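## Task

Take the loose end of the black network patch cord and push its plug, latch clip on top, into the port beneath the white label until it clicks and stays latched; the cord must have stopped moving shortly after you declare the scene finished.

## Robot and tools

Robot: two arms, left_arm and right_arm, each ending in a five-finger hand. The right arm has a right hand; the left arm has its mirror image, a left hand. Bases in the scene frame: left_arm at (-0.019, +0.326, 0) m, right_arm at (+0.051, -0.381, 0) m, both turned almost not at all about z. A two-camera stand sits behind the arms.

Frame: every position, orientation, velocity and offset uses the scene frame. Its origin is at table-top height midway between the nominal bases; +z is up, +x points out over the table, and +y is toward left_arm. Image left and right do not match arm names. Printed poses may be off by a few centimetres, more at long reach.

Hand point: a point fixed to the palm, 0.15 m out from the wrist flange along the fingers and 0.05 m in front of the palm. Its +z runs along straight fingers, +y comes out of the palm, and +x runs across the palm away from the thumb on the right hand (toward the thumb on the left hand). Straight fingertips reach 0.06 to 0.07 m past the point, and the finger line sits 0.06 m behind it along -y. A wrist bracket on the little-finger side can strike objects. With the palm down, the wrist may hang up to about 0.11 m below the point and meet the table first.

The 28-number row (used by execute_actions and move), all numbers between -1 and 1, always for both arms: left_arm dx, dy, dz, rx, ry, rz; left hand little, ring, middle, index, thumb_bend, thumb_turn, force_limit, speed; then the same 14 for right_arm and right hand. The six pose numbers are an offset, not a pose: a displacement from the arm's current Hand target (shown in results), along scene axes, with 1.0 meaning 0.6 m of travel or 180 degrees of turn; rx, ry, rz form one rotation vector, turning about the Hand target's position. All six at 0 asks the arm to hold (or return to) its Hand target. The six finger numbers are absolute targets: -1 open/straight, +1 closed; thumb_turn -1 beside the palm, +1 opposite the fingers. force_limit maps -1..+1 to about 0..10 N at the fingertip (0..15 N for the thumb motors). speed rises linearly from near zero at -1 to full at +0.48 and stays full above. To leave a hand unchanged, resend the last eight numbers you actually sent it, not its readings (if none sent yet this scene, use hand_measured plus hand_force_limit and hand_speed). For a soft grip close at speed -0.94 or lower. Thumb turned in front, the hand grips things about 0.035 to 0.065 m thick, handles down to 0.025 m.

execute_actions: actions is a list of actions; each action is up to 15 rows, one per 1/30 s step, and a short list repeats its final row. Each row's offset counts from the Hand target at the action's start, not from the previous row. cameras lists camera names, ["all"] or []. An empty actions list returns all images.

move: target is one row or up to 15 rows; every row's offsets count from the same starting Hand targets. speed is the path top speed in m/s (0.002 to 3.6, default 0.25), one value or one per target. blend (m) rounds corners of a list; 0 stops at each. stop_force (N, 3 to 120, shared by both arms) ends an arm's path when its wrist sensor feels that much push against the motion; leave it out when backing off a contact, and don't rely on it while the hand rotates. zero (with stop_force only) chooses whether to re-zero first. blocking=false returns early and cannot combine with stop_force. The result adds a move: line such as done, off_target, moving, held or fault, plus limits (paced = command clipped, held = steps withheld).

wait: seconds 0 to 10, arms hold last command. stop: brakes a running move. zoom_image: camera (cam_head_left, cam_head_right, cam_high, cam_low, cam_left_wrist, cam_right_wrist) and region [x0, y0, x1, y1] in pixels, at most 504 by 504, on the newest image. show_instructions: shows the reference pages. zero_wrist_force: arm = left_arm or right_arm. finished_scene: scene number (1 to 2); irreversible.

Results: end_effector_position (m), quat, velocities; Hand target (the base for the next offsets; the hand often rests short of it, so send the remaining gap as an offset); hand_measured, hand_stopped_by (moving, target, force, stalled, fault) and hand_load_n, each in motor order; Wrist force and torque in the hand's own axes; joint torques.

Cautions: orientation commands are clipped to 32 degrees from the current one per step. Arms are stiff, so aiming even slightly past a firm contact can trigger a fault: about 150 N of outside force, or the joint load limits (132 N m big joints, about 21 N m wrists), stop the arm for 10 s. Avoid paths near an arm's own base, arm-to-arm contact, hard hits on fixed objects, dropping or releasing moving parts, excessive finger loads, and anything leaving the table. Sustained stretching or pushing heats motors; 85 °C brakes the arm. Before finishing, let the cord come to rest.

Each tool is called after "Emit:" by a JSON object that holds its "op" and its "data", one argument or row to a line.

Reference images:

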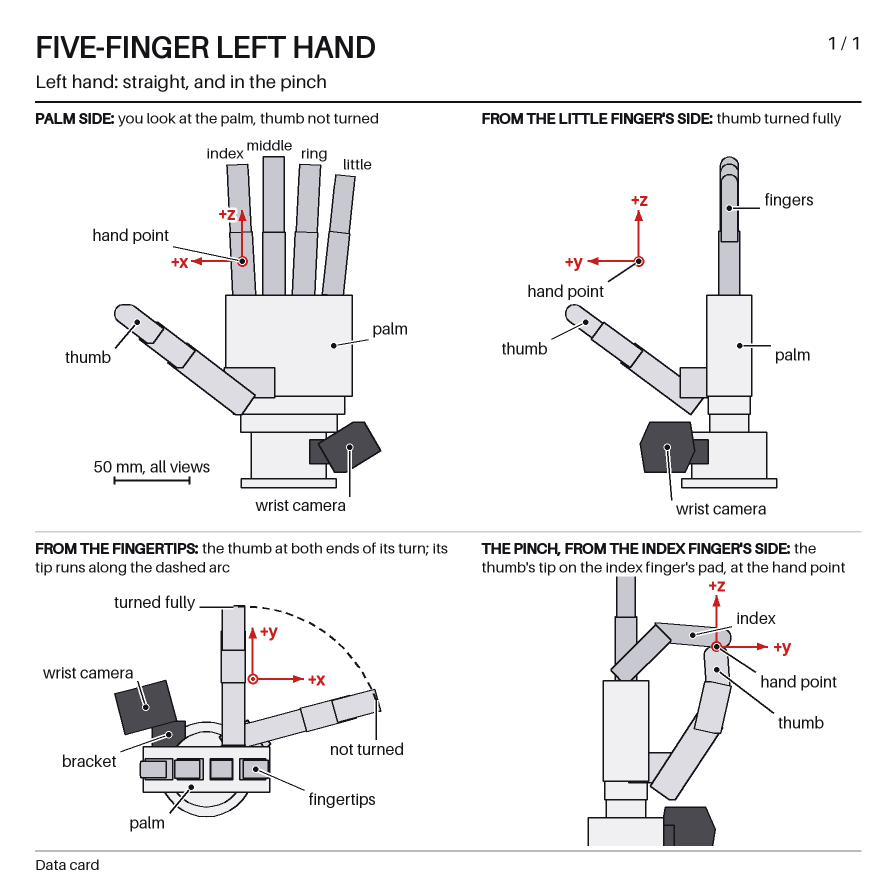

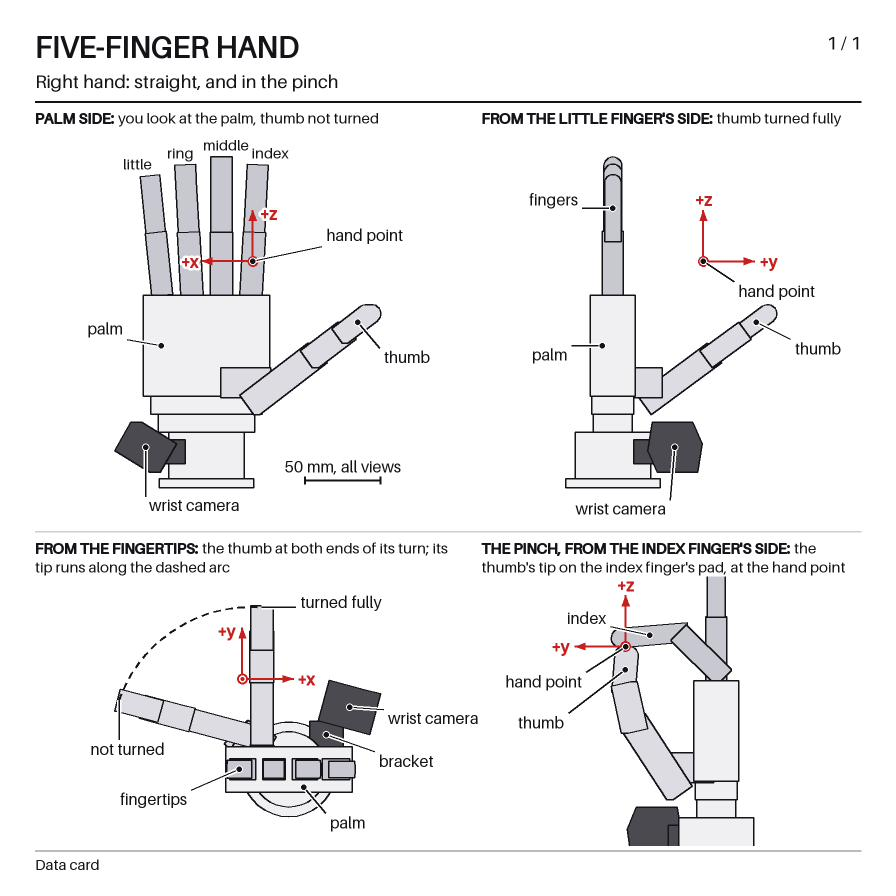

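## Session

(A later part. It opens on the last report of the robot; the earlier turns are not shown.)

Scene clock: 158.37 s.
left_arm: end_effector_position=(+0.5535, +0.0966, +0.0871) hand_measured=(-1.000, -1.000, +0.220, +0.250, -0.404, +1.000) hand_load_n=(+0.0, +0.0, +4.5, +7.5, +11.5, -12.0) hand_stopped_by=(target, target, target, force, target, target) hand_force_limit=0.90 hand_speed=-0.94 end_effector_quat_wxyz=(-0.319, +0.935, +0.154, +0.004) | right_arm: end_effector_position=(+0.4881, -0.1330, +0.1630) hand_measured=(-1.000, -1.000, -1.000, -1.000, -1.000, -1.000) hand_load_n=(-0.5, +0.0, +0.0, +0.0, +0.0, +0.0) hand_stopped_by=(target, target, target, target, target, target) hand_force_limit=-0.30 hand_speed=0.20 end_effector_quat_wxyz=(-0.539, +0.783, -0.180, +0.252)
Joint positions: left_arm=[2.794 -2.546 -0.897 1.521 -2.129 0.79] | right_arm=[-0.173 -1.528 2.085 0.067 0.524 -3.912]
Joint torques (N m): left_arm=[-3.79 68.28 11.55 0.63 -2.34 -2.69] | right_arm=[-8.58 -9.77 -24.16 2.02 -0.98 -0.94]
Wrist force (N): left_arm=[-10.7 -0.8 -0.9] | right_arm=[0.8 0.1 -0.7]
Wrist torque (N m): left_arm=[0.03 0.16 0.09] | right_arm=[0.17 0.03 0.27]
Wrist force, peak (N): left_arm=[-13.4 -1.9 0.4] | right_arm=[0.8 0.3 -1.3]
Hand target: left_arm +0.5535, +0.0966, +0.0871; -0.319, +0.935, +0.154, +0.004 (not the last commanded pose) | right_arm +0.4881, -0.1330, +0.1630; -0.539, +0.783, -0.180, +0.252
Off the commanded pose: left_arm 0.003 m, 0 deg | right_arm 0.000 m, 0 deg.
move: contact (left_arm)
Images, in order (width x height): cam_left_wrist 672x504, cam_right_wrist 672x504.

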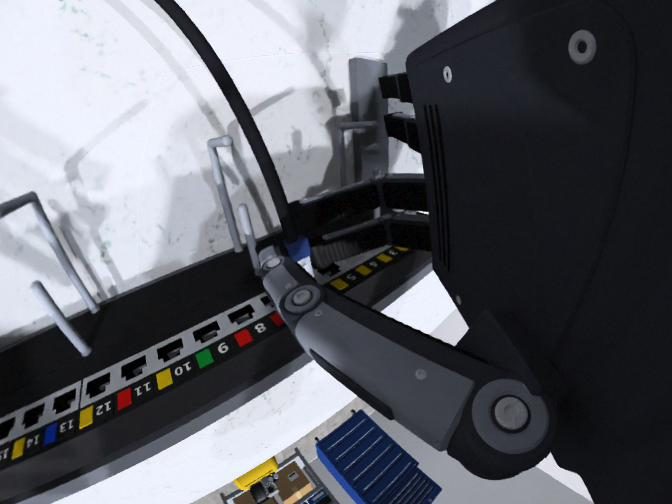

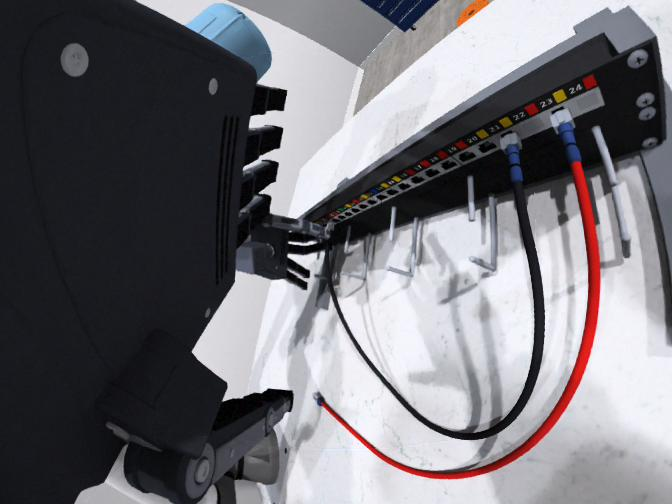

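Emit:
{"op": "move", "data": {
  "target": [-0.0016, -0.0003, 0, 0, 0, 0, -1, -1, 0.222, 0.27, -0.40, 1, 0.9, -0.94, 0, 0, 0, 0, 0, 0, -1, -1, -1, -1, -1, -1, -0.3, 0.2],
  "speed": 0.01
}}

Emit:
{"op": "move", "data": {
  "target": [0.0, 0.0, 0.0012, -0.0016, 0.0094, 0, -1, -1, 0.222, 0.27, -0.40, 1, 0.9, -0.94, 0, 0, 0, 0, 0, 0, -1, -1, -1, -1, -1, -1, -0.3, 0.2],
  "speed": 0.01
}}

Emit:
{"op": "move", "data": {
  "target": [0.0049, 0.0008, 0, 0, 0, 0, -1, -1, 0.222, 0.27, -0.40, 1, 0.9, -0.94, 0, 0, 0, 0, 0, 0, -1, -1, -1, -1, -1, -1, -0.3, 0.2],
  "speed": 0.006,
  "stop_force": 8,
  "zero": false,
  "cameras": ["cam_left_wrist","cam_right_wrist"]
}}

Emit:
{"op": "zoom_image", "data": {
  "camera": "cam_right_wrist",
  "region": [325, 220, 341, 236]
}}

Scene clock: 160.63 s.
left_arm: end_effector_position=(+0.5526, +0.0964, +0.0871) hand_measured=(-1.000, -1.000, +0.220, +0.250, -0.404, +1.000) hand_load_n=(+0.0, +0.0, +4.0, +7.0, +12.5, -7.5) hand_stopped_by=(target, target, target, force, target, target) hand_force_limit=0.90 hand_speed=-0.94 end_effector_quat_wxyz=(-0.319, +0.935, +0.154, +0.004) | right_arm: end_effector_position=(+0.4881, -0.1330, +0.1630) hand_measured=(-1.000, -1.000, -1.000, -1.000, -1.000, -1.000) hand_load_n=(+0.0, -0.5, +0.0, +0.0, +0.0, -0.5) hand_stopped_by=(target, target, target, target, target, target) hand_force_limit=-0.30 hand_speed=0.20 end_effector_quat_wxyz=(-0.539, +0.783, -0.180, +0.252)
Joint positions: left_arm=[2.793 -2.544 -0.901 1.523 -2.129 0.789] | right_arm=[-0.173 -1.528 2.085 0.067 0.524 -3.912]
Joint torques (N m): left_arm=[-10.06 68.76 8.72 -1.49 1.61 -2.08] | right_arm=[-8.42 -10.65 -24.24 2.23 -0.86 -1.07]
Wrist force (N): left_arm=[2.0 2.3 -1.7] | right_arm=[1.2 0.2 -0.5]
Wrist torque (N m): left_arm=[-0.01 0.05 0.12] | right_arm=[0.17 -0.04 0.30]
Wrist force, peak (N): left_arm=[-11.2 -0.6 0.0] | right_arm=[1.2 0.4 -1.0]
Hand target: left_arm +0.5525, +0.0964, +0.0871; -0.319, +0.935, +0.154, +0.004 | right_arm +0.4881, -0.1330, +0.1630; -0.539, +0.783, -0.180, +0.252
Off the commanded pose: left_arm 0.000 m, 0 deg | right_arm 0.000 m, 0 deg.
move: done

Scene clock: 162.43 s.
left_arm: end_effector_position=(+0.5525, +0.0964, +0.0878) hand_measured=(-1.000, -1.000, +0.220, +0.250, -0.404, +1.000) hand_load_n=(+0.0, +0.0, +4.0, +7.0, +12.5, -7.5) hand_stopped_by=(target, target, target, force, target, target) hand_force_limit=0.90 hand_speed=-0.94 end_effector_quat_wxyz=(-0.319, +0.936, +0.150, -0.010) | right_arm: end_effector_position=(+0.4881, -0.1330, +0.1630) hand_measured=(-1.000, -1.000, -1.000, -1.000, -1.000, -1.000) hand_load_n=(+0.0, +0.0, +0.0, +0.0, +0.0, +0.0) hand_stopped_by=(target, target, target, target, target, target) hand_force_limit=-0.30 hand_speed=0.20 end_effector_quat_wxyz=(-0.539, +0.783, -0.180, +0.252)
Joint positions: left_arm=[2.799 -2.557 -0.875 1.491 -2.117 0.801] | right_arm=[-0.173 -1.528 2.085 0.067 0.524 -3.912]
Joint torques (N m): left_arm=[10.85 50.82 24.24 -5.44 1.11 1.87] | right_arm=[-7.69 -9.27 -24.71 1.94 -0.85 -0.9]
Wrist force (N): left_arm=[-0.2 2.8 -0.4] | right_arm=[1.0 0.3 -0.8]
Wrist torque (N m): left_arm=[0.02 0.06 -0.04] | right_arm=[0.21 0.01 0.28]
Wrist force, peak (N): left_arm=[2.7 2.6 1.3] | right_arm=[1.0 0.0 -1.1]
Hand target: left_arm +0.5525, +0.0964, +0.0878; -0.319, +0.936, +0.150, -0.010 | right_arm +0.4881, -0.1330, +0.1630; -0.539, +0.783, -0.180, +0.252
Off the commanded pose: left_arm 0.000 m, 0 deg | right_arm 0.000 m, 0 deg.
move: done

Scene clock: 163.83 s.
left_arm: end_effector_position=(+0.5533, +0.0965, +0.0878) hand_measured=(-1.000, -1.000, +0.220, +0.250, -0.404, +1.000) hand_load_n=(+0.0, +0.0, +4.5, +7.5, +11.5, -10.0) hand_stopped_by=(target, target, target, force, target, target) hand_force_limit=0.90 hand_speed=-0.94 end_effector_quat_wxyz=(-0.319, +0.936, +0.150, -0.010) | right_arm: end_effector_position=(+0.4881, -0.1330, +0.1630) hand_measured=(-1.000, -1.000, -1.000, -1.000, -1.000, -1.000) hand_load_n=(+0.0, +0.0, -0.5, +0.0, +0.0, +0.0) hand_stopped_by=(target, target, target, target, target, target) hand_force_limit=-0.30 hand_speed=0.20 end_effector_quat_wxyz=(-0.539, +0.783, -0.180, +0.252)
Joint positions: left_arm=[2.799 -2.559 -0.871 1.489 -2.117 0.802] | right_arm=[-0.173 -1.528 2.085 0.067 0.524 -3.912]
Joint torques (N m): left_arm=[-8.02 69.94 11.28 0.31 -3.35 -2.56] | right_arm=[-7.98 -9.99 -23.07 2.25 -0.95 -0.99]
Wrist force (N): left_arm=[-8.0 0.3 1.3] | right_arm=[0.7 0.5 -0.8]
Wrist torque (N m): left_arm=[0.02 0.13 0.07] | right_arm=[0.22 0.06 0.27]
Wrist force, peak (N): left_arm=[-11.4 -1.4 1.6] | right_arm=[1.1 0.3 -1.1]
Hand target: left_arm +0.5533, +0.0965, +0.0878; -0.319, +0.936, +0.150, -0.010 (not the last commanded pose) | right_arm +0.4881, -0.1330, +0.1630; -0.539, +0.783, -0.180, +0.252
Off the commanded pose: left_arm 0.002 m, 0 deg | right_arm 0.000 m, 0 deg.
move: contact (left_arm)
Images, in order (width x height): cam_left_wrist 672x504, cam_right_wrist 672x504.

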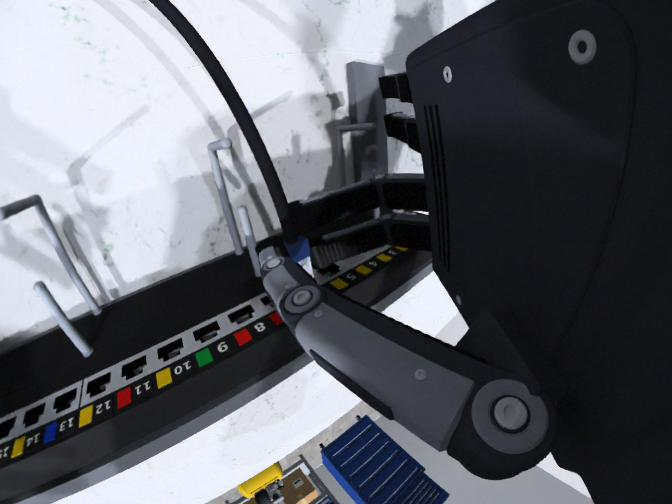

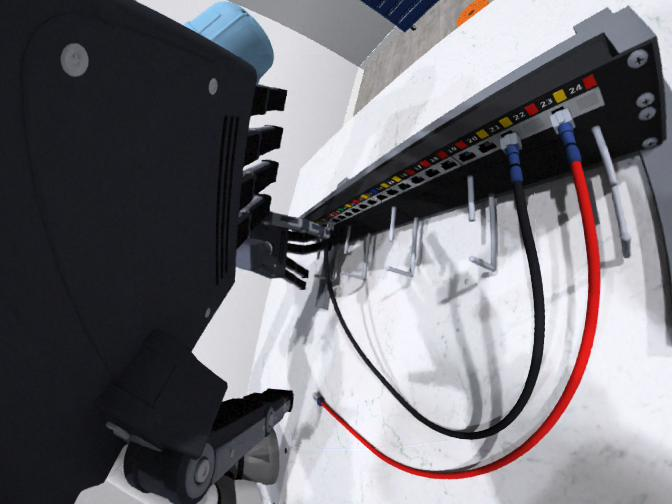

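Scaled by 31.500 from the camera's 672x504 image, which has a finer 960x720 frame.

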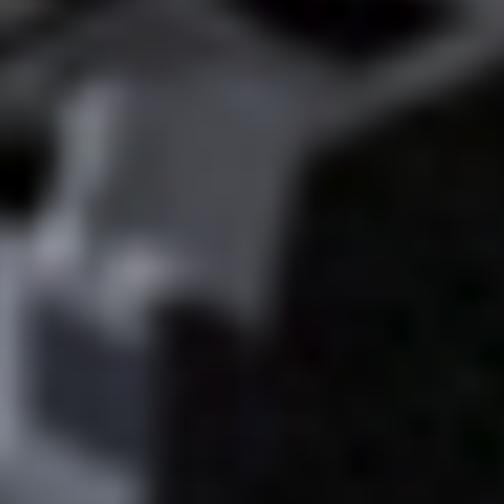

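Emit:
{"op": "zoom_image", "data": {
  "camera": "cam_left_wrist",
  "region": [294, 250, 326, 282]
}}

Emit:
{"op": "zoom_image", "data": {
  "camera": "cam_right_wrist",
  "region": [322, 214, 346, 238]
}}

Scaled by 15.750 from the camera's 672x504 image, which has a finer 960x720 frame.

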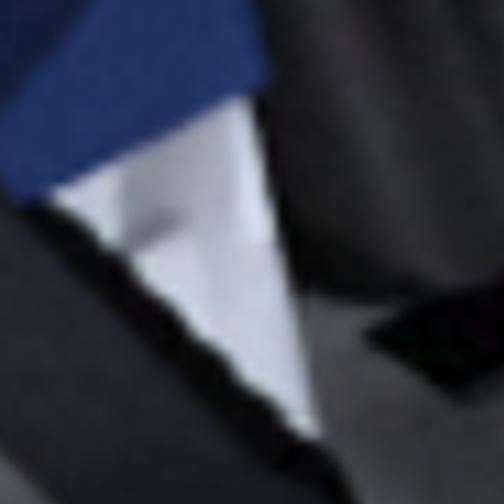

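Scaled by 21.000 from the camera's 672x504 image, which has a finer 960x720 frame.

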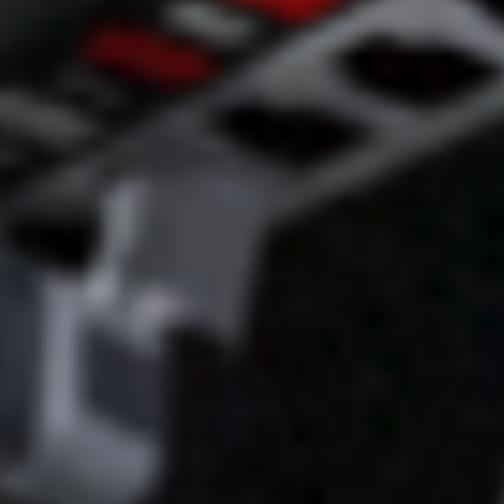

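Emit:
{"op": "move", "data": {
  "target": [-0.0013, -0.0002, 0, 0, 0, 0, -1, -1, 0.222, 0.27, -0.40, 1, 0.9, -0.94, 0, 0, 0, 0, 0, 0, -1, -1, -1, -1, -1, -1, -0.3, 0.2],
  "speed": 0.01
}}

Emit:
{"op": "move", "data": {
  "target": [0.0, -0.0004, -0.0014, 0.0022, -0.0126, 0, -1, -1, 0.222, 0.27, -0.40, 1, 0.9, -0.94, 0, 0, 0, 0, 0, 0, -1, -1, -1, -1, -1, -1, -0.3, 0.2],
  "speed": 0.01
}}

Emit:
{"op": "move", "data": {
  "target": [0.0057, 0.0010, 0, 0, 0, 0, -1, -1, 0.222, 0.27, -0.40, 1, 0.9, -0.94, 0, 0, 0, 0, 0, 0, -1, -1, -1, -1, -1, -1, -0.3, 0.2],
  "speed": 0.006,
  "stop_force": 10,
  "zero": false,
  "cameras": ["cam_left_wrist","cam_right_wrist"]
}}

Emit:
{"op": "zoom_image", "data": {
  "camera": "cam_right_wrist",
  "region": [325, 220, 341, 236]
}}

Emit:
{"op": "zoom_image", "data": {
  "camera": "cam_left_wrist",
  "region": [294, 250, 326, 282]
}}

Scene clock: 165.10 s.
left_arm: end_effector_position=(+0.5526, +0.0964, +0.0878) hand_measured=(-1.000, -1.000, +0.220, +0.250, -0.404, +1.000) hand_load_n=(+0.0, +0.0, +4.0, +7.0, +12.5, -6.5) hand_stopped_by=(target, target, target, force, target, target) hand_force_limit=0.90 hand_speed=-0.94 end_effector_quat_wxyz=(-0.319, +0.936, +0.150, -0.010) | right_arm: end_effector_position=(+0.4881, -0.1330, +0.1630) hand_measured=(-1.000, -1.000, -1.000, -1.000, -1.000, -1.000) hand_load_n=(+0.0, +0.0, +0.0, +0.0, +0.0, +0.0) hand_stopped_by=(target, target, target, target, target, target) hand_force_limit=-0.30 hand_speed=0.20 end_effector_quat_wxyz=(-0.539, +0.783, -0.180, +0.252)
Joint positions: left_arm=[2.799 -2.557 -0.874 1.49 -2.117 0.802] | right_arm=[-0.173 -1.528 2.085 0.067 0.524 -3.912]
Joint torques (N m): left_arm=[-9.27 69.2 5.09 -1.54 1.56 -1.89] | right_arm=[-8.09 -9.97 -24.04 2.23 -0.79 -0.95]
Wrist force (N): left_arm=[2.6 2.8 -0.5] | right_arm=[1.0 0.2 -0.9]
Wrist torque (N m): left_arm=[0.02 0.04 0.10] | right_arm=[0.19 0.01 0.28]
Wrist force, peak (N): left_arm=[-7.9 0.2 1.4] | right_arm=[0.9 0.4 -1.2]
Hand target: left_arm +0.5525, +0.0964, +0.0878; -0.319, +0.936, +0.150, -0.010 | right_arm +0.4881, -0.1330, +0.1630; -0.539, +0.783, -0.180, +0.252
Off the commanded pose: left_arm 0.000 m, 0 deg | right_arm 0.000 m, 0 deg.
move: done

Scene clock: 167.40 s.
left_arm: end_effector_position=(+0.5525, +0.0961, +0.0870) hand_measured=(-1.000, -1.000, +0.220, +0.250, -0.404, +1.000) hand_load_n=(+0.0, +0.0, +4.0, +8.0, +11.0, -7.0) hand_stopped_by=(target, target, target, force, target, target) hand_force_limit=0.90 hand_speed=-0.94 end_effector_quat_wxyz=(-0.319, +0.935, +0.156, +0.009) | right_arm: end_effector_position=(+0.4881, -0.1330, +0.1630) hand_measured=(-1.000, -1.000, -1.000, -1.000, -1.000, -1.000) hand_load_n=(+0.0, -0.5, +0.5, +0.0, +0.0, +0.0) hand_stopped_by=(target, target, target, target, target, target) hand_force_limit=-0.30 hand_speed=0.20 end_effector_quat_wxyz=(-0.539, +0.783, -0.180, +0.252)
Joint positions: left_arm=[2.791 -2.54 -0.908 1.532 -2.133 0.785] | right_arm=[-0.173 -1.528 2.085 0.067 0.524 -3.912]
Joint torques (N m): left_arm=[-11 69 6.83 -0.68 -2.79 -2.12] | right_arm=[-8.6 -9.54 -24.5 1.97 -0.88 -1.03]
Wrist force (N): left_arm=[-0.5 -2.9 -1.1] | right_arm=[1.2 0.4 -0.7]
Wrist torque (N m): left_arm=[-0.06 0.07 0.20] | right_arm=[0.21 -0.02 0.30]
Wrist force, peak (N): left_arm=[3.7 1.6 -0.8] | right_arm=[1.4 0.1 -1.1]
Hand target: left_arm +0.5525, +0.0961, +0.0869; -0.319, +0.935, +0.156, +0.009 | right_arm +0.4881, -0.1330, +0.1630; -0.539, +0.783, -0.180, +0.252
Off the commanded pose: left_arm 0.000 m, 0 deg | right_arm 0.000 m, 0 deg.
move: done

Scene clock: 168.77 s.
left_arm: end_effector_position=(+0.5532, +0.0962, +0.0870) hand_measured=(-1.000, -1.000, +0.220, +0.250, -0.404, +1.000) hand_load_n=(+0.0, +0.0, +5.0, +8.0, +10.5, -9.5) hand_stopped_by=(target, target, target, force, target, target) hand_force_limit=0.90 hand_speed=-0.94 end_effector_quat_wxyz=(-0.319, +0.935, +0.156, +0.009) | right_arm: end_effector_position=(+0.4881, -0.1330, +0.1630) hand_measured=(-1.000, -1.000, -1.000, -1.000, -1.000, -1.000) hand_load_n=(+0.0, +0.0, +0.0, +0.0, +0.0, +0.0) hand_stopped_by=(target, target, target, target, target, target) hand_force_limit=-0.30 hand_speed=0.20 end_effector_quat_wxyz=(-0.539, +0.783, -0.180, +0.252)
Joint positions: left_arm=[2.791 -2.541 -0.906 1.532 -2.133 0.785] | right_arm=[-0.173 -1.528 2.085 0.067 0.524 -3.912]
Joint torques (N m): left_arm=[-8.74 67.36 10.81 1.31 0.25 -2.7] | right_arm=[-8.71 -10.17 -23.04 2.15 -0.92 -1.06]
Wrist force (N): left_arm=[-9.0 -4.5 0.4] | right_arm=[0.9 0.5 -0.6]
Wrist torque (N m): left_arm=[-0.02 0.14 0.16] | right_arm=[0.22 0.01 0.28]
Wrist force, peak (N): left_arm=[-12.4 -5.9 1.2] | right_arm=[1.2 0.2 -1.0]
Hand target: left_arm +0.5532, +0.0961, +0.0870; -0.319, +0.935, +0.156, +0.009 (not the last commanded pose) | right_arm +0.4881, -0.1330, +0.1630; -0.539, +0.783, -0.180, +0.252
Off the commanded pose: left_arm 0.003 m, 0 deg | right_arm 0.000 m, 0 deg.
move: contact (left_arm)
Images, in order (width x height): cam_left_wrist 672x504, cam_right_wrist 672x504.

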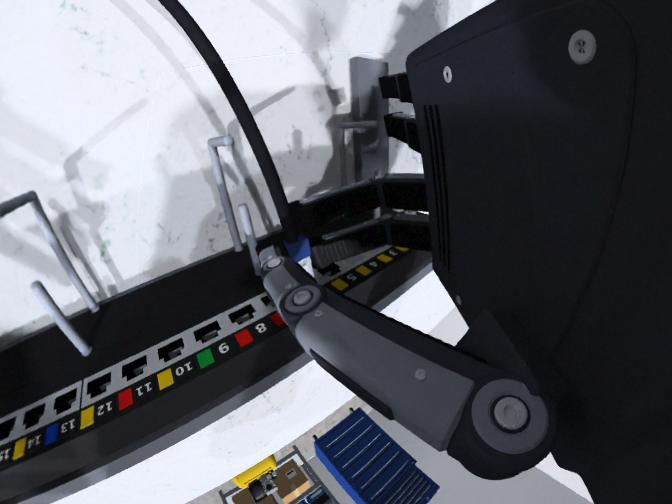

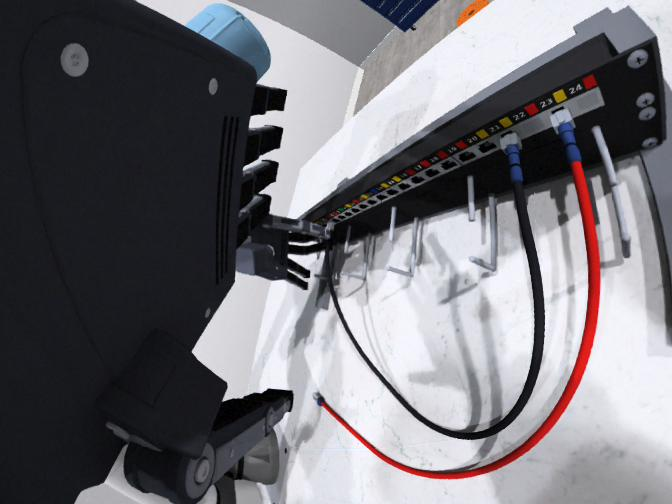

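Scaled by 31.500 from the camera's 672x504 image, which has a finer 960x720 frame.

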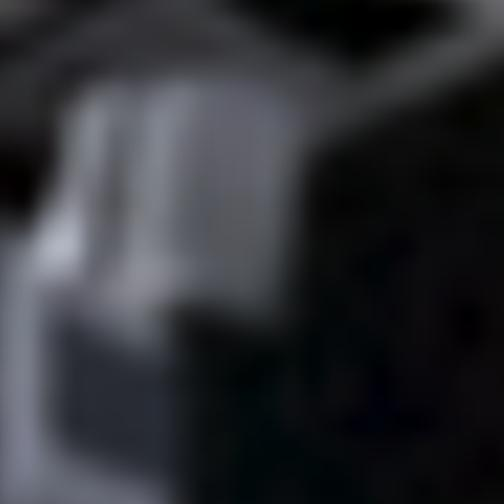

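Scaled by 15.750 from the camera's 672x504 image, which has a finer 960x720 frame.

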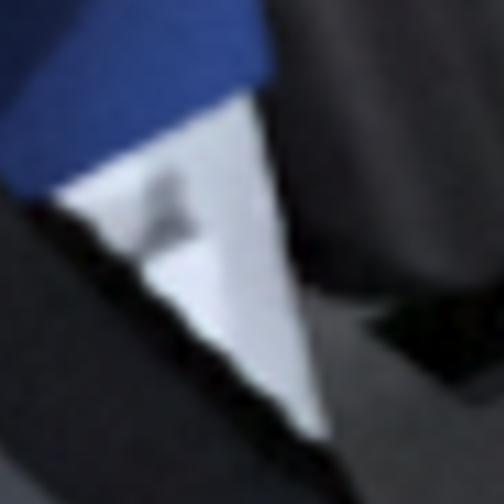

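Emit:
{"op": "move", "data": {
  "target": [-0.0012, 0.0002, 0, 0, 0, 0, -1, -1, 0.23, 0.30, -0.37, 1, 1.0, -0.94, 0, 0, 0, 0, 0, 0, -1, -1, -1, -1, -1, -1, -0.3, 0.2],
  "speed": 0.01,
  "cameras": ["cam_left_wrist","cam_right_wrist"]
}}

Emit:
{"op": "zoom_image", "data": {
  "camera": "cam_left_wrist",
  "region": [294, 250, 326, 282]
}}

Scene clock: 169.90 s.
left_arm: end_effector_position=(+0.5525, +0.0963, +0.0870) hand_measured=(-1.000, -1.000, +0.228, +0.254, -0.396, +1.000) hand_load_n=(+0.0, +0.0, +6.5, +9.0, +15.0, -7.0) hand_stopped_by=(target, target, target, force, force, target) hand_force_limit=1.00 hand_speed=-0.94 end_effector_quat_wxyz=(-0.319, +0.935, +0.156, +0.009) | right_arm: end_effector_position=(+0.4881, -0.1330, +0.1630) hand_measured=(-1.000, -1.000, -1.000, -1.000, -1.000, -1.000) hand_load_n=(+0.0, +0.0, +0.0, +0.0, +0.0, -0.5) hand_stopped_by=(target, target, target, target, target, target) hand_force_limit=-0.30 hand_speed=0.20 end_effector_quat_wxyz=(-0.539, +0.783, -0.180, +0.252)
Joint positions: left_arm=[2.791 -2.539 -0.909 1.533 -2.133 0.785] | right_arm=[-0.173 -1.528 2.085 0.067 0.524 -3.912]
Joint torques (N m): left_arm=[-9.9 66.1 6.18 -1.02 1.23 -2.06] | right_arm=[-9.49 -10.06 -23.93 2.23 -0.95 -1.05]
Wrist force (N): left_arm=[1.7 0.2 -1.6] | right_arm=[0.9 0.2 -1.0]
Wrist torque (N m): left_arm=[-0.01 0.11 0.07] | right_arm=[0.21 0.03 0.28]
Wrist force, peak (N): left_arm=[-8.4 -6.0 1.6] | right_arm=[1.1 0.0 -1.0]
Hand target: left_arm +0.5525, +0.0963, +0.0870; -0.319, +0.935, +0.156, +0.009 | right_arm +0.4881, -0.1330, +0.1630; -0.539, +0.783, -0.180, +0.252
Off the commanded pose: left_arm 0.000 m, 0 deg | right_arm 0.000 m, 0 deg.
move: done
Images, in order (width x height): cam_left_wrist 672x504, cam_right_wrist 672x504.

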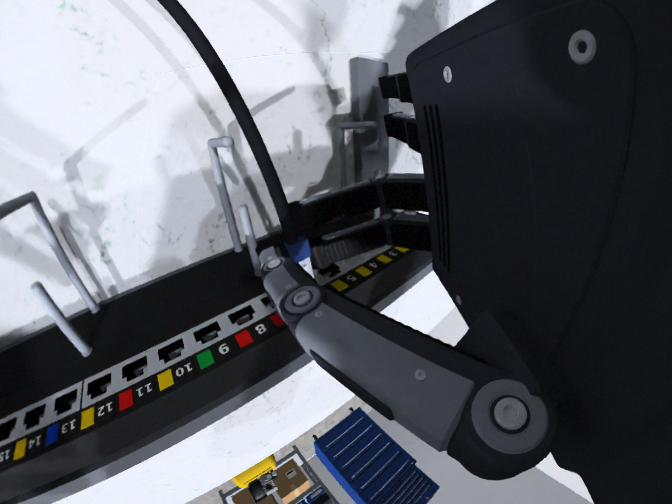

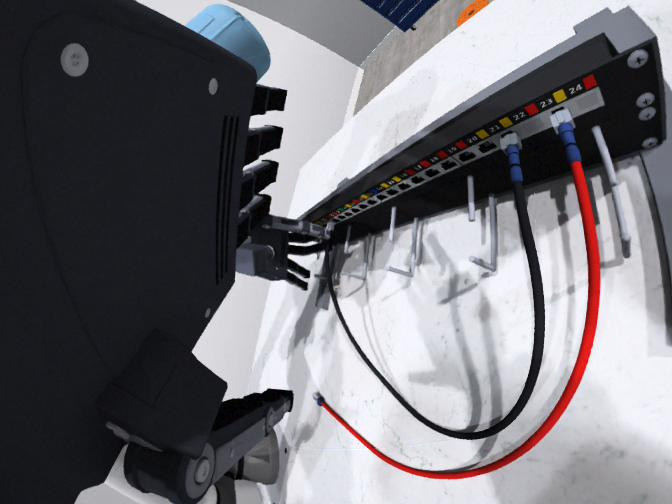

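Scaled by 15.750 from the camera's 672x504 image, which has a finer 960x720 frame.

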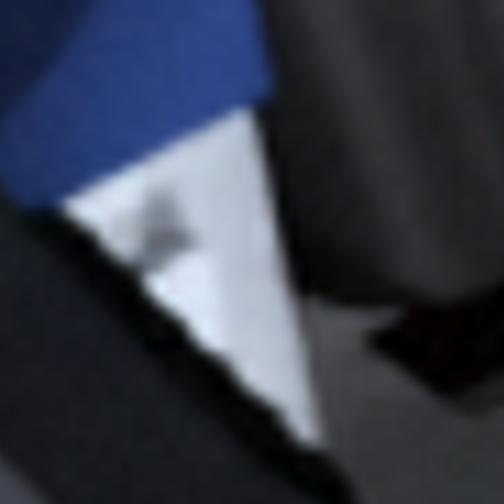

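Emit:
{"op": "move", "data": {
  "target": [0.0074, 0.0013, 0.0002, 0, 0, 0, -1, -1, 0.23, 0.30, -0.37, 1, 1.0, -0.94, 0, 0, 0, 0, 0, 0, -1, -1, -1, -1, -1, -1, -0.3, 0.2],
  "speed": 0.006,
  "stop_force": 16,
  "zero": false,
  "cameras": ["cam_left_wrist","cam_right_wrist"]
}}

Emit:
{"op": "zoom_image", "data": {
  "camera": "cam_right_wrist",
  "region": [325, 220, 341, 236]
}}

Emit:
{"op": "zoom_image", "data": {
  "camera": "cam_left_wrist",
  "region": [294, 250, 326, 282]
}}

Scene clock: 171.57 s.
left_arm: end_effector_position=(+0.5536, +0.0964, +0.0870) hand_measured=(-1.000, -1.000, +0.228, +0.254, -0.396, +1.000) hand_load_n=(+0.0, +0.0, +7.0, +9.0, +14.5, -11.5) hand_stopped_by=(target, target, target, force, force, target) hand_force_limit=1.00 hand_speed=-0.94 end_effector_quat_wxyz=(-0.319, +0.935, +0.156, +0.009) | right_arm: end_effector_position=(+0.4881, -0.1330, +0.1630) hand_measured=(-1.000, -1.000, -1.000, -1.000, -1.000, -1.000) hand_load_n=(+0.0, -0.5, +0.0, +0.0, +0.0, +0.0) hand_stopped_by=(target, target, target, target, target, target) hand_force_limit=-0.30 hand_speed=0.20 end_effector_quat_wxyz=(-0.539, +0.783, -0.180, +0.252)
Joint positions: left_arm=[2.792 -2.542 -0.904 1.531 -2.133 0.786] | right_arm=[-0.173 -1.528 2.085 0.067 0.524 -3.912]
Joint torques (N m): left_arm=[-8.49 68.66 11.65 1.18 0.09 -3] | right_arm=[-7.57 -10.23 -24.28 2.29 -0.85 -0.87]
Wrist force (N): left_arm=[-13.0 -2.3 0.0] | right_arm=[0.8 0.3 -0.6]
Wrist torque (N m): left_arm=[-0.04 0.22 0.11] | right_arm=[0.19 0.03 0.27]
Wrist force, peak (N): left_arm=[-16.4 -3.0 0.5] | right_arm=[0.9 0.3 -1.2]
Hand target: left_arm +0.5536, +0.0964, +0.0870; -0.319, +0.935, +0.156, +0.009 (not the last commanded pose) | right_arm +0.4881, -0.1330, +0.1630; -0.539, +0.783, -0.180, +0.252
Off the commanded pose: left_arm 0.003 m, 0 deg | right_arm 0.000 m, 0 deg.
move: contact (left_arm)
Images, in order (width x height): cam_left_wrist 672x504, cam_right_wrist 672x504.

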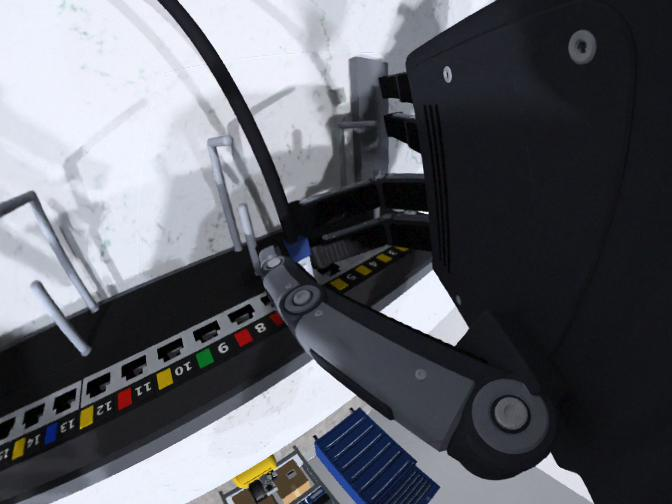

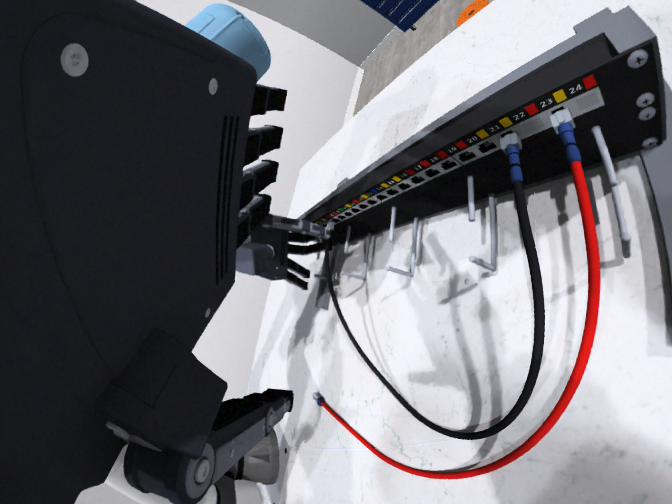

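Scaled by 31.500 from the camera's 672x504 image, which has a finer 960x720 frame.

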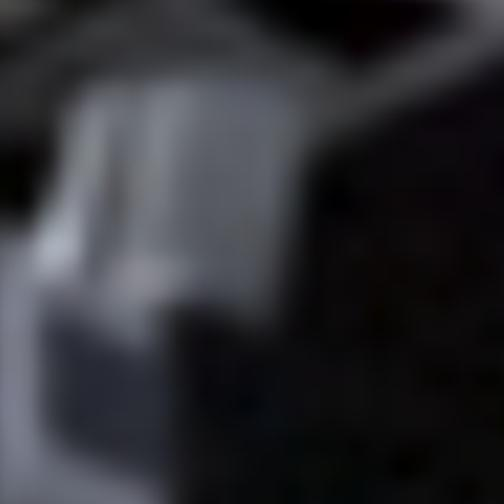

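Scaled by 15.750 from the camera's 672x504 image, which has a finer 960x720 frame.

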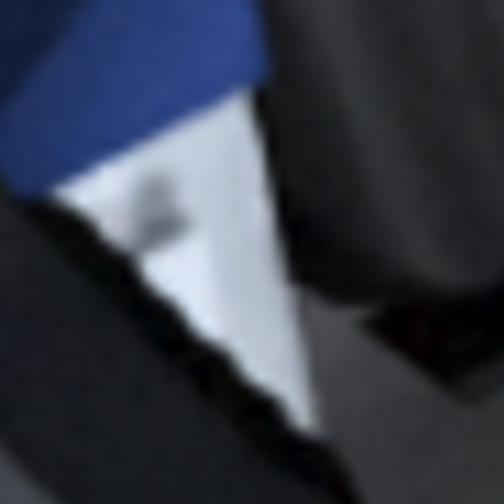

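Emit:
{"op": "zoom_image", "data": {
  "camera": "cam_left_wrist",
  "region": [0, 340, 140, 480]
}}

Emit:
{"op": "zoom_image", "data": {
  "camera": "cam_left_wrist",
  "region": [140, 270, 280, 410]
}}

Emit:
{"op": "zoom_image", "data": {
  "camera": "cam_left_wrist",
  "region": [310, 220, 430, 310]
}}

Scaled by 3.600 from the camera's 672x504 image, which has a finer 960x720 frame.

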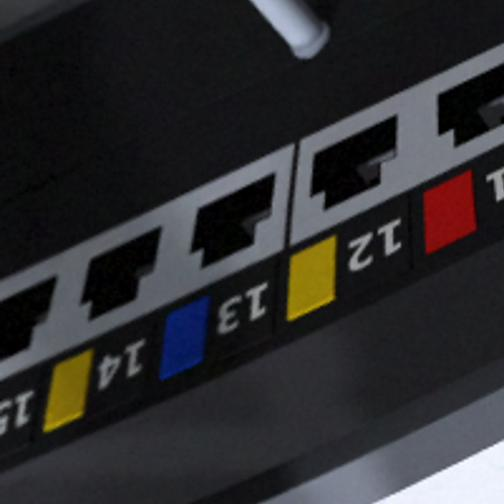

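Scaled by 3.600 from the camera's 672x504 image, which has a finer 960x720 frame.

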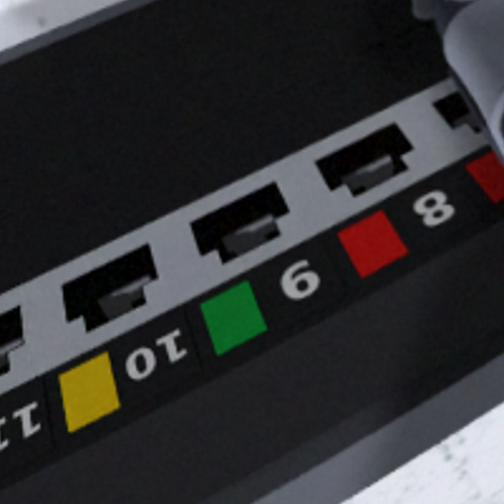

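Scaled by 4.200 from the camera's 672x504 image, which has a finer 960x720 frame.

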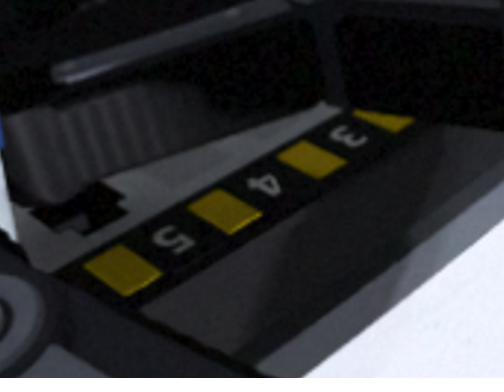

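Emit:
{"op": "zoom_image", "data": {
  "camera": "cam_right_wrist",
  "region": [326, 222, 336, 232]
}}

Scaled by 50.400 from the camera's 672x504 image, which has a finer 960x720 frame.

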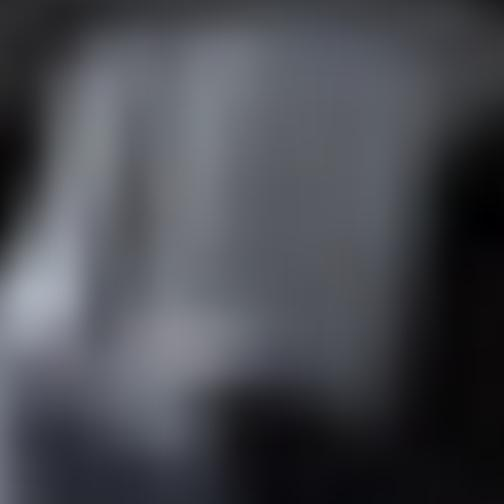

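Emit:
{"op": "move", "data": {
  "target": [-0.0016, -0.0003, 0.0008, -0.0011, 0.0063, 0, -1, -1, 0.23, 0.30, -0.37, 1, 1.0, -0.94, 0, 0, 0, 0, 0, 0, -1, -1, -1, -1, -1, -1, -0.3, 0.2],
  "speed": 0.01
}}

Emit:
{"op": "move", "data": {
  "target": [0.0066, 0.0011, 0, 0, 0, 0, -1, -1, 0.23, 0.30, -0.37, 1, 1.0, -0.94, 0, 0, 0, 0, 0, 0, -1, -1, -1, -1, -1, -1, -0.3, 0.2],
  "speed": 0.006,
  "stop_force": 13,
  "zero": false,
  "cameras": ["cam_left_wrist","cam_right_wrist"]
}}

Emit:
{"op": "zoom_image", "data": {
  "camera": "cam_right_wrist",
  "region": [325, 220, 341, 236]
}}

Emit:
{"op": "zoom_image", "data": {
  "camera": "cam_left_wrist",
  "region": [294, 250, 326, 282]
}}

Scene clock: 175.47 s.
left_arm: end_effector_position=(+0.5527, +0.0962, +0.0875) hand_measured=(-1.000, -1.000, +0.228, +0.254, -0.396, +1.000) hand_load_n=(+0.0, +0.0, +7.5, +10.0, +14.5, -7.5) hand_stopped_by=(target, target, target, force, force, target) hand_force_limit=1.00 hand_speed=-0.94 end_effector_quat_wxyz=(-0.319, +0.935, +0.153, -0.001) | right_arm: end_effector_position=(+0.4881, -0.1330, +0.1630) hand_measured=(-1.000, -1.000, -1.000, -1.000, -1.000, -1.000) hand_load_n=(+0.0, +0.0, +0.0, -0.5, +0.0, +0.0) hand_stopped_by=(target, target, target, target, target, target) hand_force_limit=-0.30 hand_speed=0.20 end_effector_quat_wxyz=(-0.539, +0.783, -0.180, +0.252)
Joint positions: left_arm=[2.795 -2.548 -0.891 1.511 -2.124 0.793] | right_arm=[-0.173 -1.528 2.085 0.067 0.524 -3.912]
Joint torques (N m): left_arm=[7.56 49.65 24.22 -5.13 1.54 1.85] | right_arm=[-7.4 -9.94 -24.43 2.02 -0.73 -0.86]
Wrist force (N): left_arm=[0.1 1.9 3.1] | right_arm=[0.5 0.3 -0.8]
Wrist torque (N m): left_arm=[0.08 0.18 -0.11] | right_arm=[0.19 0.08 0.25]
Wrist force, peak (N): left_arm=[-13.7 -5.6 2.5] | right_arm=[1.3 0.0 -0.9]
Hand target: left_arm +0.5527, +0.0962, +0.0875; -0.319, +0.935, +0.153, -0.001 | right_arm +0.4881, -0.1330, +0.1630; -0.539, +0.783, -0.180, +0.252
Off the commanded pose: left_arm 0.000 m, 0 deg | right_arm 0.000 m, 0 deg.
move: done

Scene clock: 176.90 s.
left_arm: end_effector_position=(+0.5535, +0.0963, +0.0875) hand_measured=(-1.000, -1.000, +0.228, +0.254, -0.396, +1.000) hand_load_n=(+0.0, +0.0, +8.0, +10.0, +14.5, -10.5) hand_stopped_by=(target, target, target, force, force, target) hand_force_limit=1.00 hand_speed=-0.94 end_effector_quat_wxyz=(-0.319, +0.935, +0.153, -0.001) | right_arm: end_effector_position=(+0.4881, -0.1330, +0.1630) hand_measured=(-1.000, -1.000, -1.000, -1.000, -1.000, -1.000) hand_load_n=(+0.0, +0.0, +0.0, +0.0, +0.0, +0.0) hand_stopped_by=(target, target, target, target, target, target) hand_force_limit=-0.30 hand_speed=0.20 end_effector_quat_wxyz=(-0.539, +0.783, -0.180, +0.252)
Joint positions: left_arm=[2.796 -2.551 -0.887 1.509 -2.124 0.794] | right_arm=[-0.173 -1.528 2.085 0.067 0.524 -3.912]
Joint torques (N m): left_arm=[-8.16 70.17 11.5 1.53 -3.79 -2.95] | right_arm=[-8.41 -10.04 -23.97 2.09 -0.61 -0.74]
Wrist force (N): left_arm=[-12.6 -2.5 3.3] | right_arm=[0.6 0.4 -0.8]
Wrist torque (N m): left_arm=[0.08 0.27 0.09] | right_arm=[0.20 0.05 0.26]
Wrist force, peak (N): left_arm=[-15.3 -3.9 3.8] | right_arm=[1.1 0.2 -1.1]
Hand target: left_arm +0.5535, +0.0963, +0.0875; -0.319, +0.935, +0.153, -0.001 (not the last commanded pose) | right_arm +0.4881, -0.1330, +0.1630; -0.539, +0.783, -0.180, +0.252
Off the commanded pose: left_arm 0.003 m, 0 deg | right_arm 0.000 m, 0 deg.
move: contact (left_arm)
Images, in order (width x height): cam_left_wrist 672x504, cam_right_wrist 672x504.

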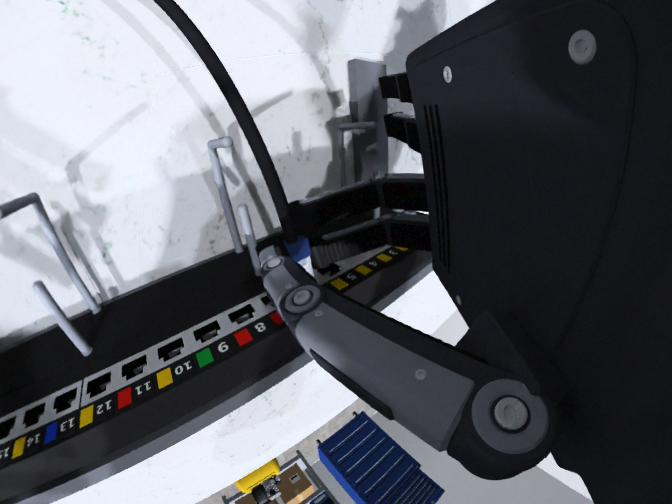

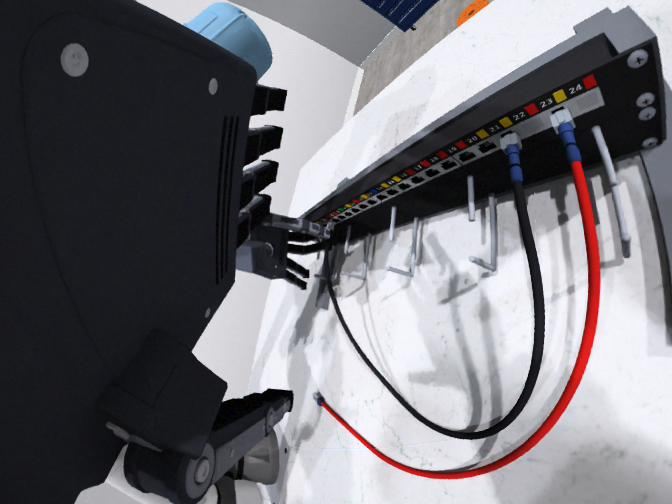

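Scaled by 31.500 from the camera's 672x504 image, which has a finer 960x720 frame.

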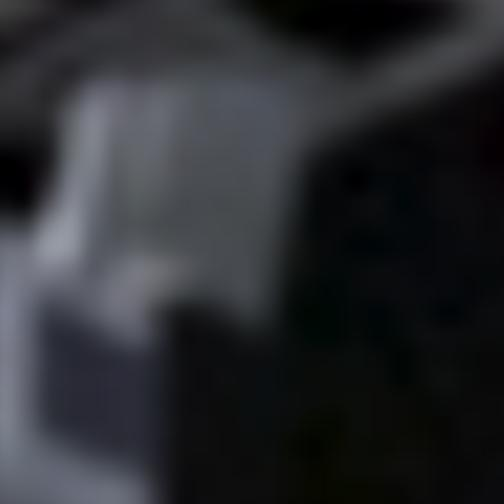

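Scaled by 15.750 from the camera's 672x504 image, which has a finer 960x720 frame.

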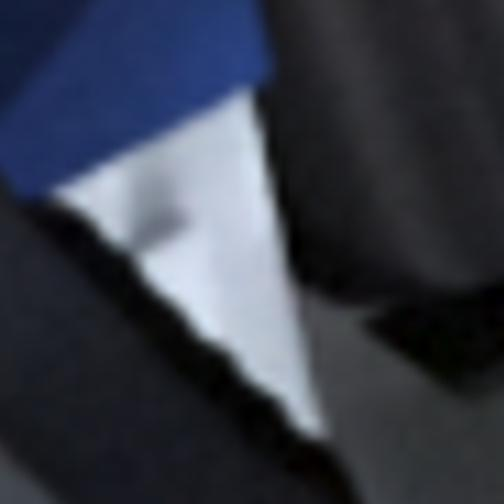

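Emit:
{"op": "move", "data": {
  "target": [0.0074, 0.0018, -0.0005, 0, 0, 0, -1, -1, 0.23, 0.30, -0.37, 1, 1.0, -0.94, 0, 0, 0, 0, 0, 0, -1, -1, -1, -1, -1, -1, -0.3, 0.2],
  "speed": 0.005,
  "stop_force": 19,
  "zero": false,
  "cameras": ["cam_left_wrist","cam_right_wrist"]
}}

Emit:
{"op": "zoom_image", "data": {
  "camera": "cam_right_wrist",
  "region": [325, 220, 341, 236]
}}

Emit:
{"op": "zoom_image", "data": {
  "camera": "cam_left_wrist",
  "region": [294, 250, 326, 282]
}}

Scene clock: 179.13 s.
left_arm: end_effector_position=(+0.5579, +0.0974, +0.0872) hand_measured=(-1.000, -1.000, +0.228, +0.254, -0.396, +1.000) hand_load_n=(+0.0, +0.0, +7.5, +6.5, +15.5, -17.5) hand_stopped_by=(target, target, target, force, force, target) hand_force_limit=1.00 hand_speed=-0.94 end_effector_quat_wxyz=(-0.319, +0.935, +0.153, -0.001) | right_arm: end_effector_position=(+0.4881, -0.1330, +0.1630) hand_measured=(-1.000, -1.000, -1.000, -1.000, -1.000, -1.000) hand_load_n=(+0.0, +0.0, +0.0, +0.0, +0.0, +0.0) hand_stopped_by=(target, target, target, target, target, target) hand_force_limit=-0.30 hand_speed=0.20 end_effector_quat_wxyz=(-0.539, +0.783, -0.180, +0.252)
Joint positions: left_arm=[2.8 -2.56 -0.868 1.502 -2.126 0.799] | right_arm=[-0.173 -1.528 2.085 0.067 0.524 -3.912]
Joint torques (N m): left_arm=[15.8 50.6 28.22 -0.99 -6.43 0.55] | right_arm=[-8.64 -10.75 -23.96 2.29 -0.46 -0.7]
Wrist force (N): left_arm=[-19.1 -0.4 -2.7] | right_arm=[1.1 0.4 -0.7]
Wrist torque (N m): left_arm=[0.01 0.28 0.18] | right_arm=[0.22 0.01 0.29]
Wrist force, peak (N): left_arm=[-20.0 0.6 -1.0] | right_arm=[0.9 0.6 -1.1]
Hand target: left_arm +0.5579, +0.0974, +0.0872; -0.319, +0.935, +0.153, -0.001 | right_arm +0.4881, -0.1330, +0.1630; -0.539, +0.783, -0.180, +0.252
Off the commanded pose: left_arm 0.000 m, 0 deg | right_arm 0.000 m, 0 deg.
move: contact (left_arm)
Images, in order (width x height): cam_left_wrist 672x504, cam_right_wrist 672x504.

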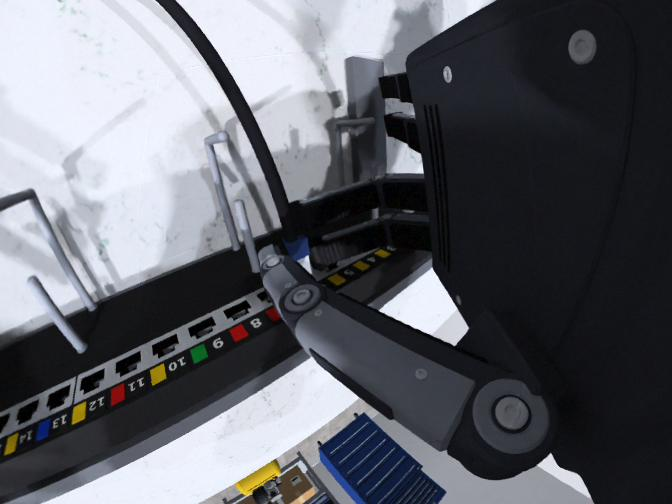

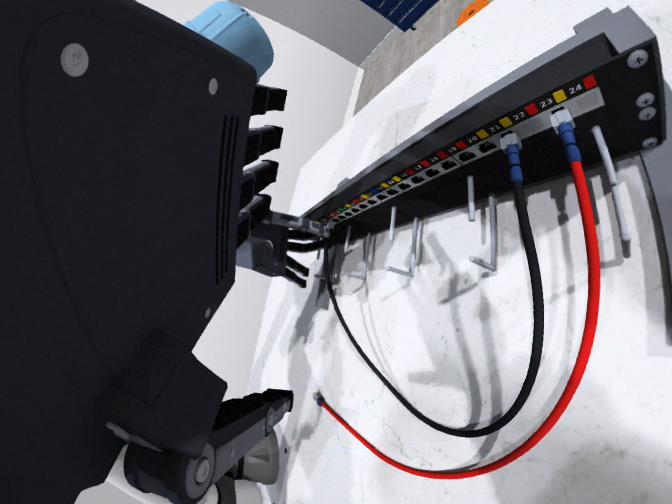

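Scaled by 31.500 from the camera's 672x504 image, which has a finer 960x720 frame.

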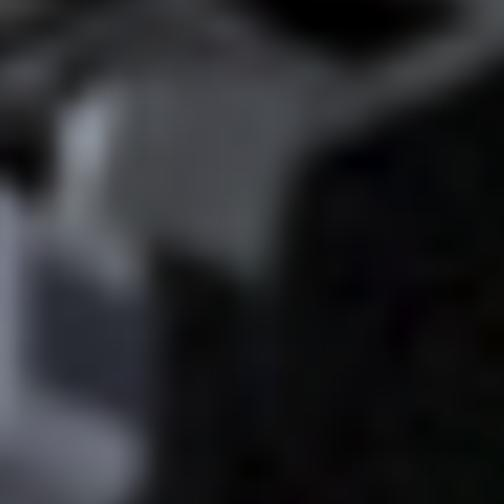

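Scaled by 15.750 from the camera's 672x504 image, which has a finer 960x720 frame.

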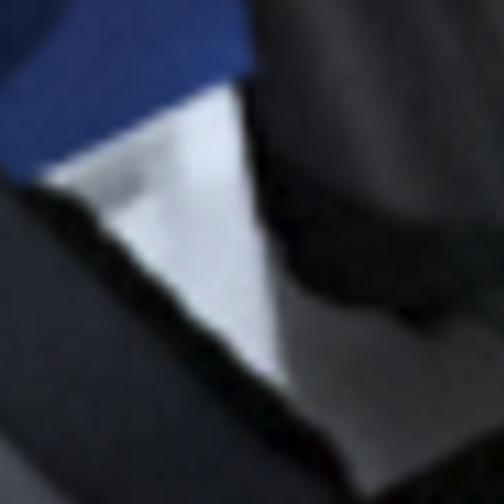

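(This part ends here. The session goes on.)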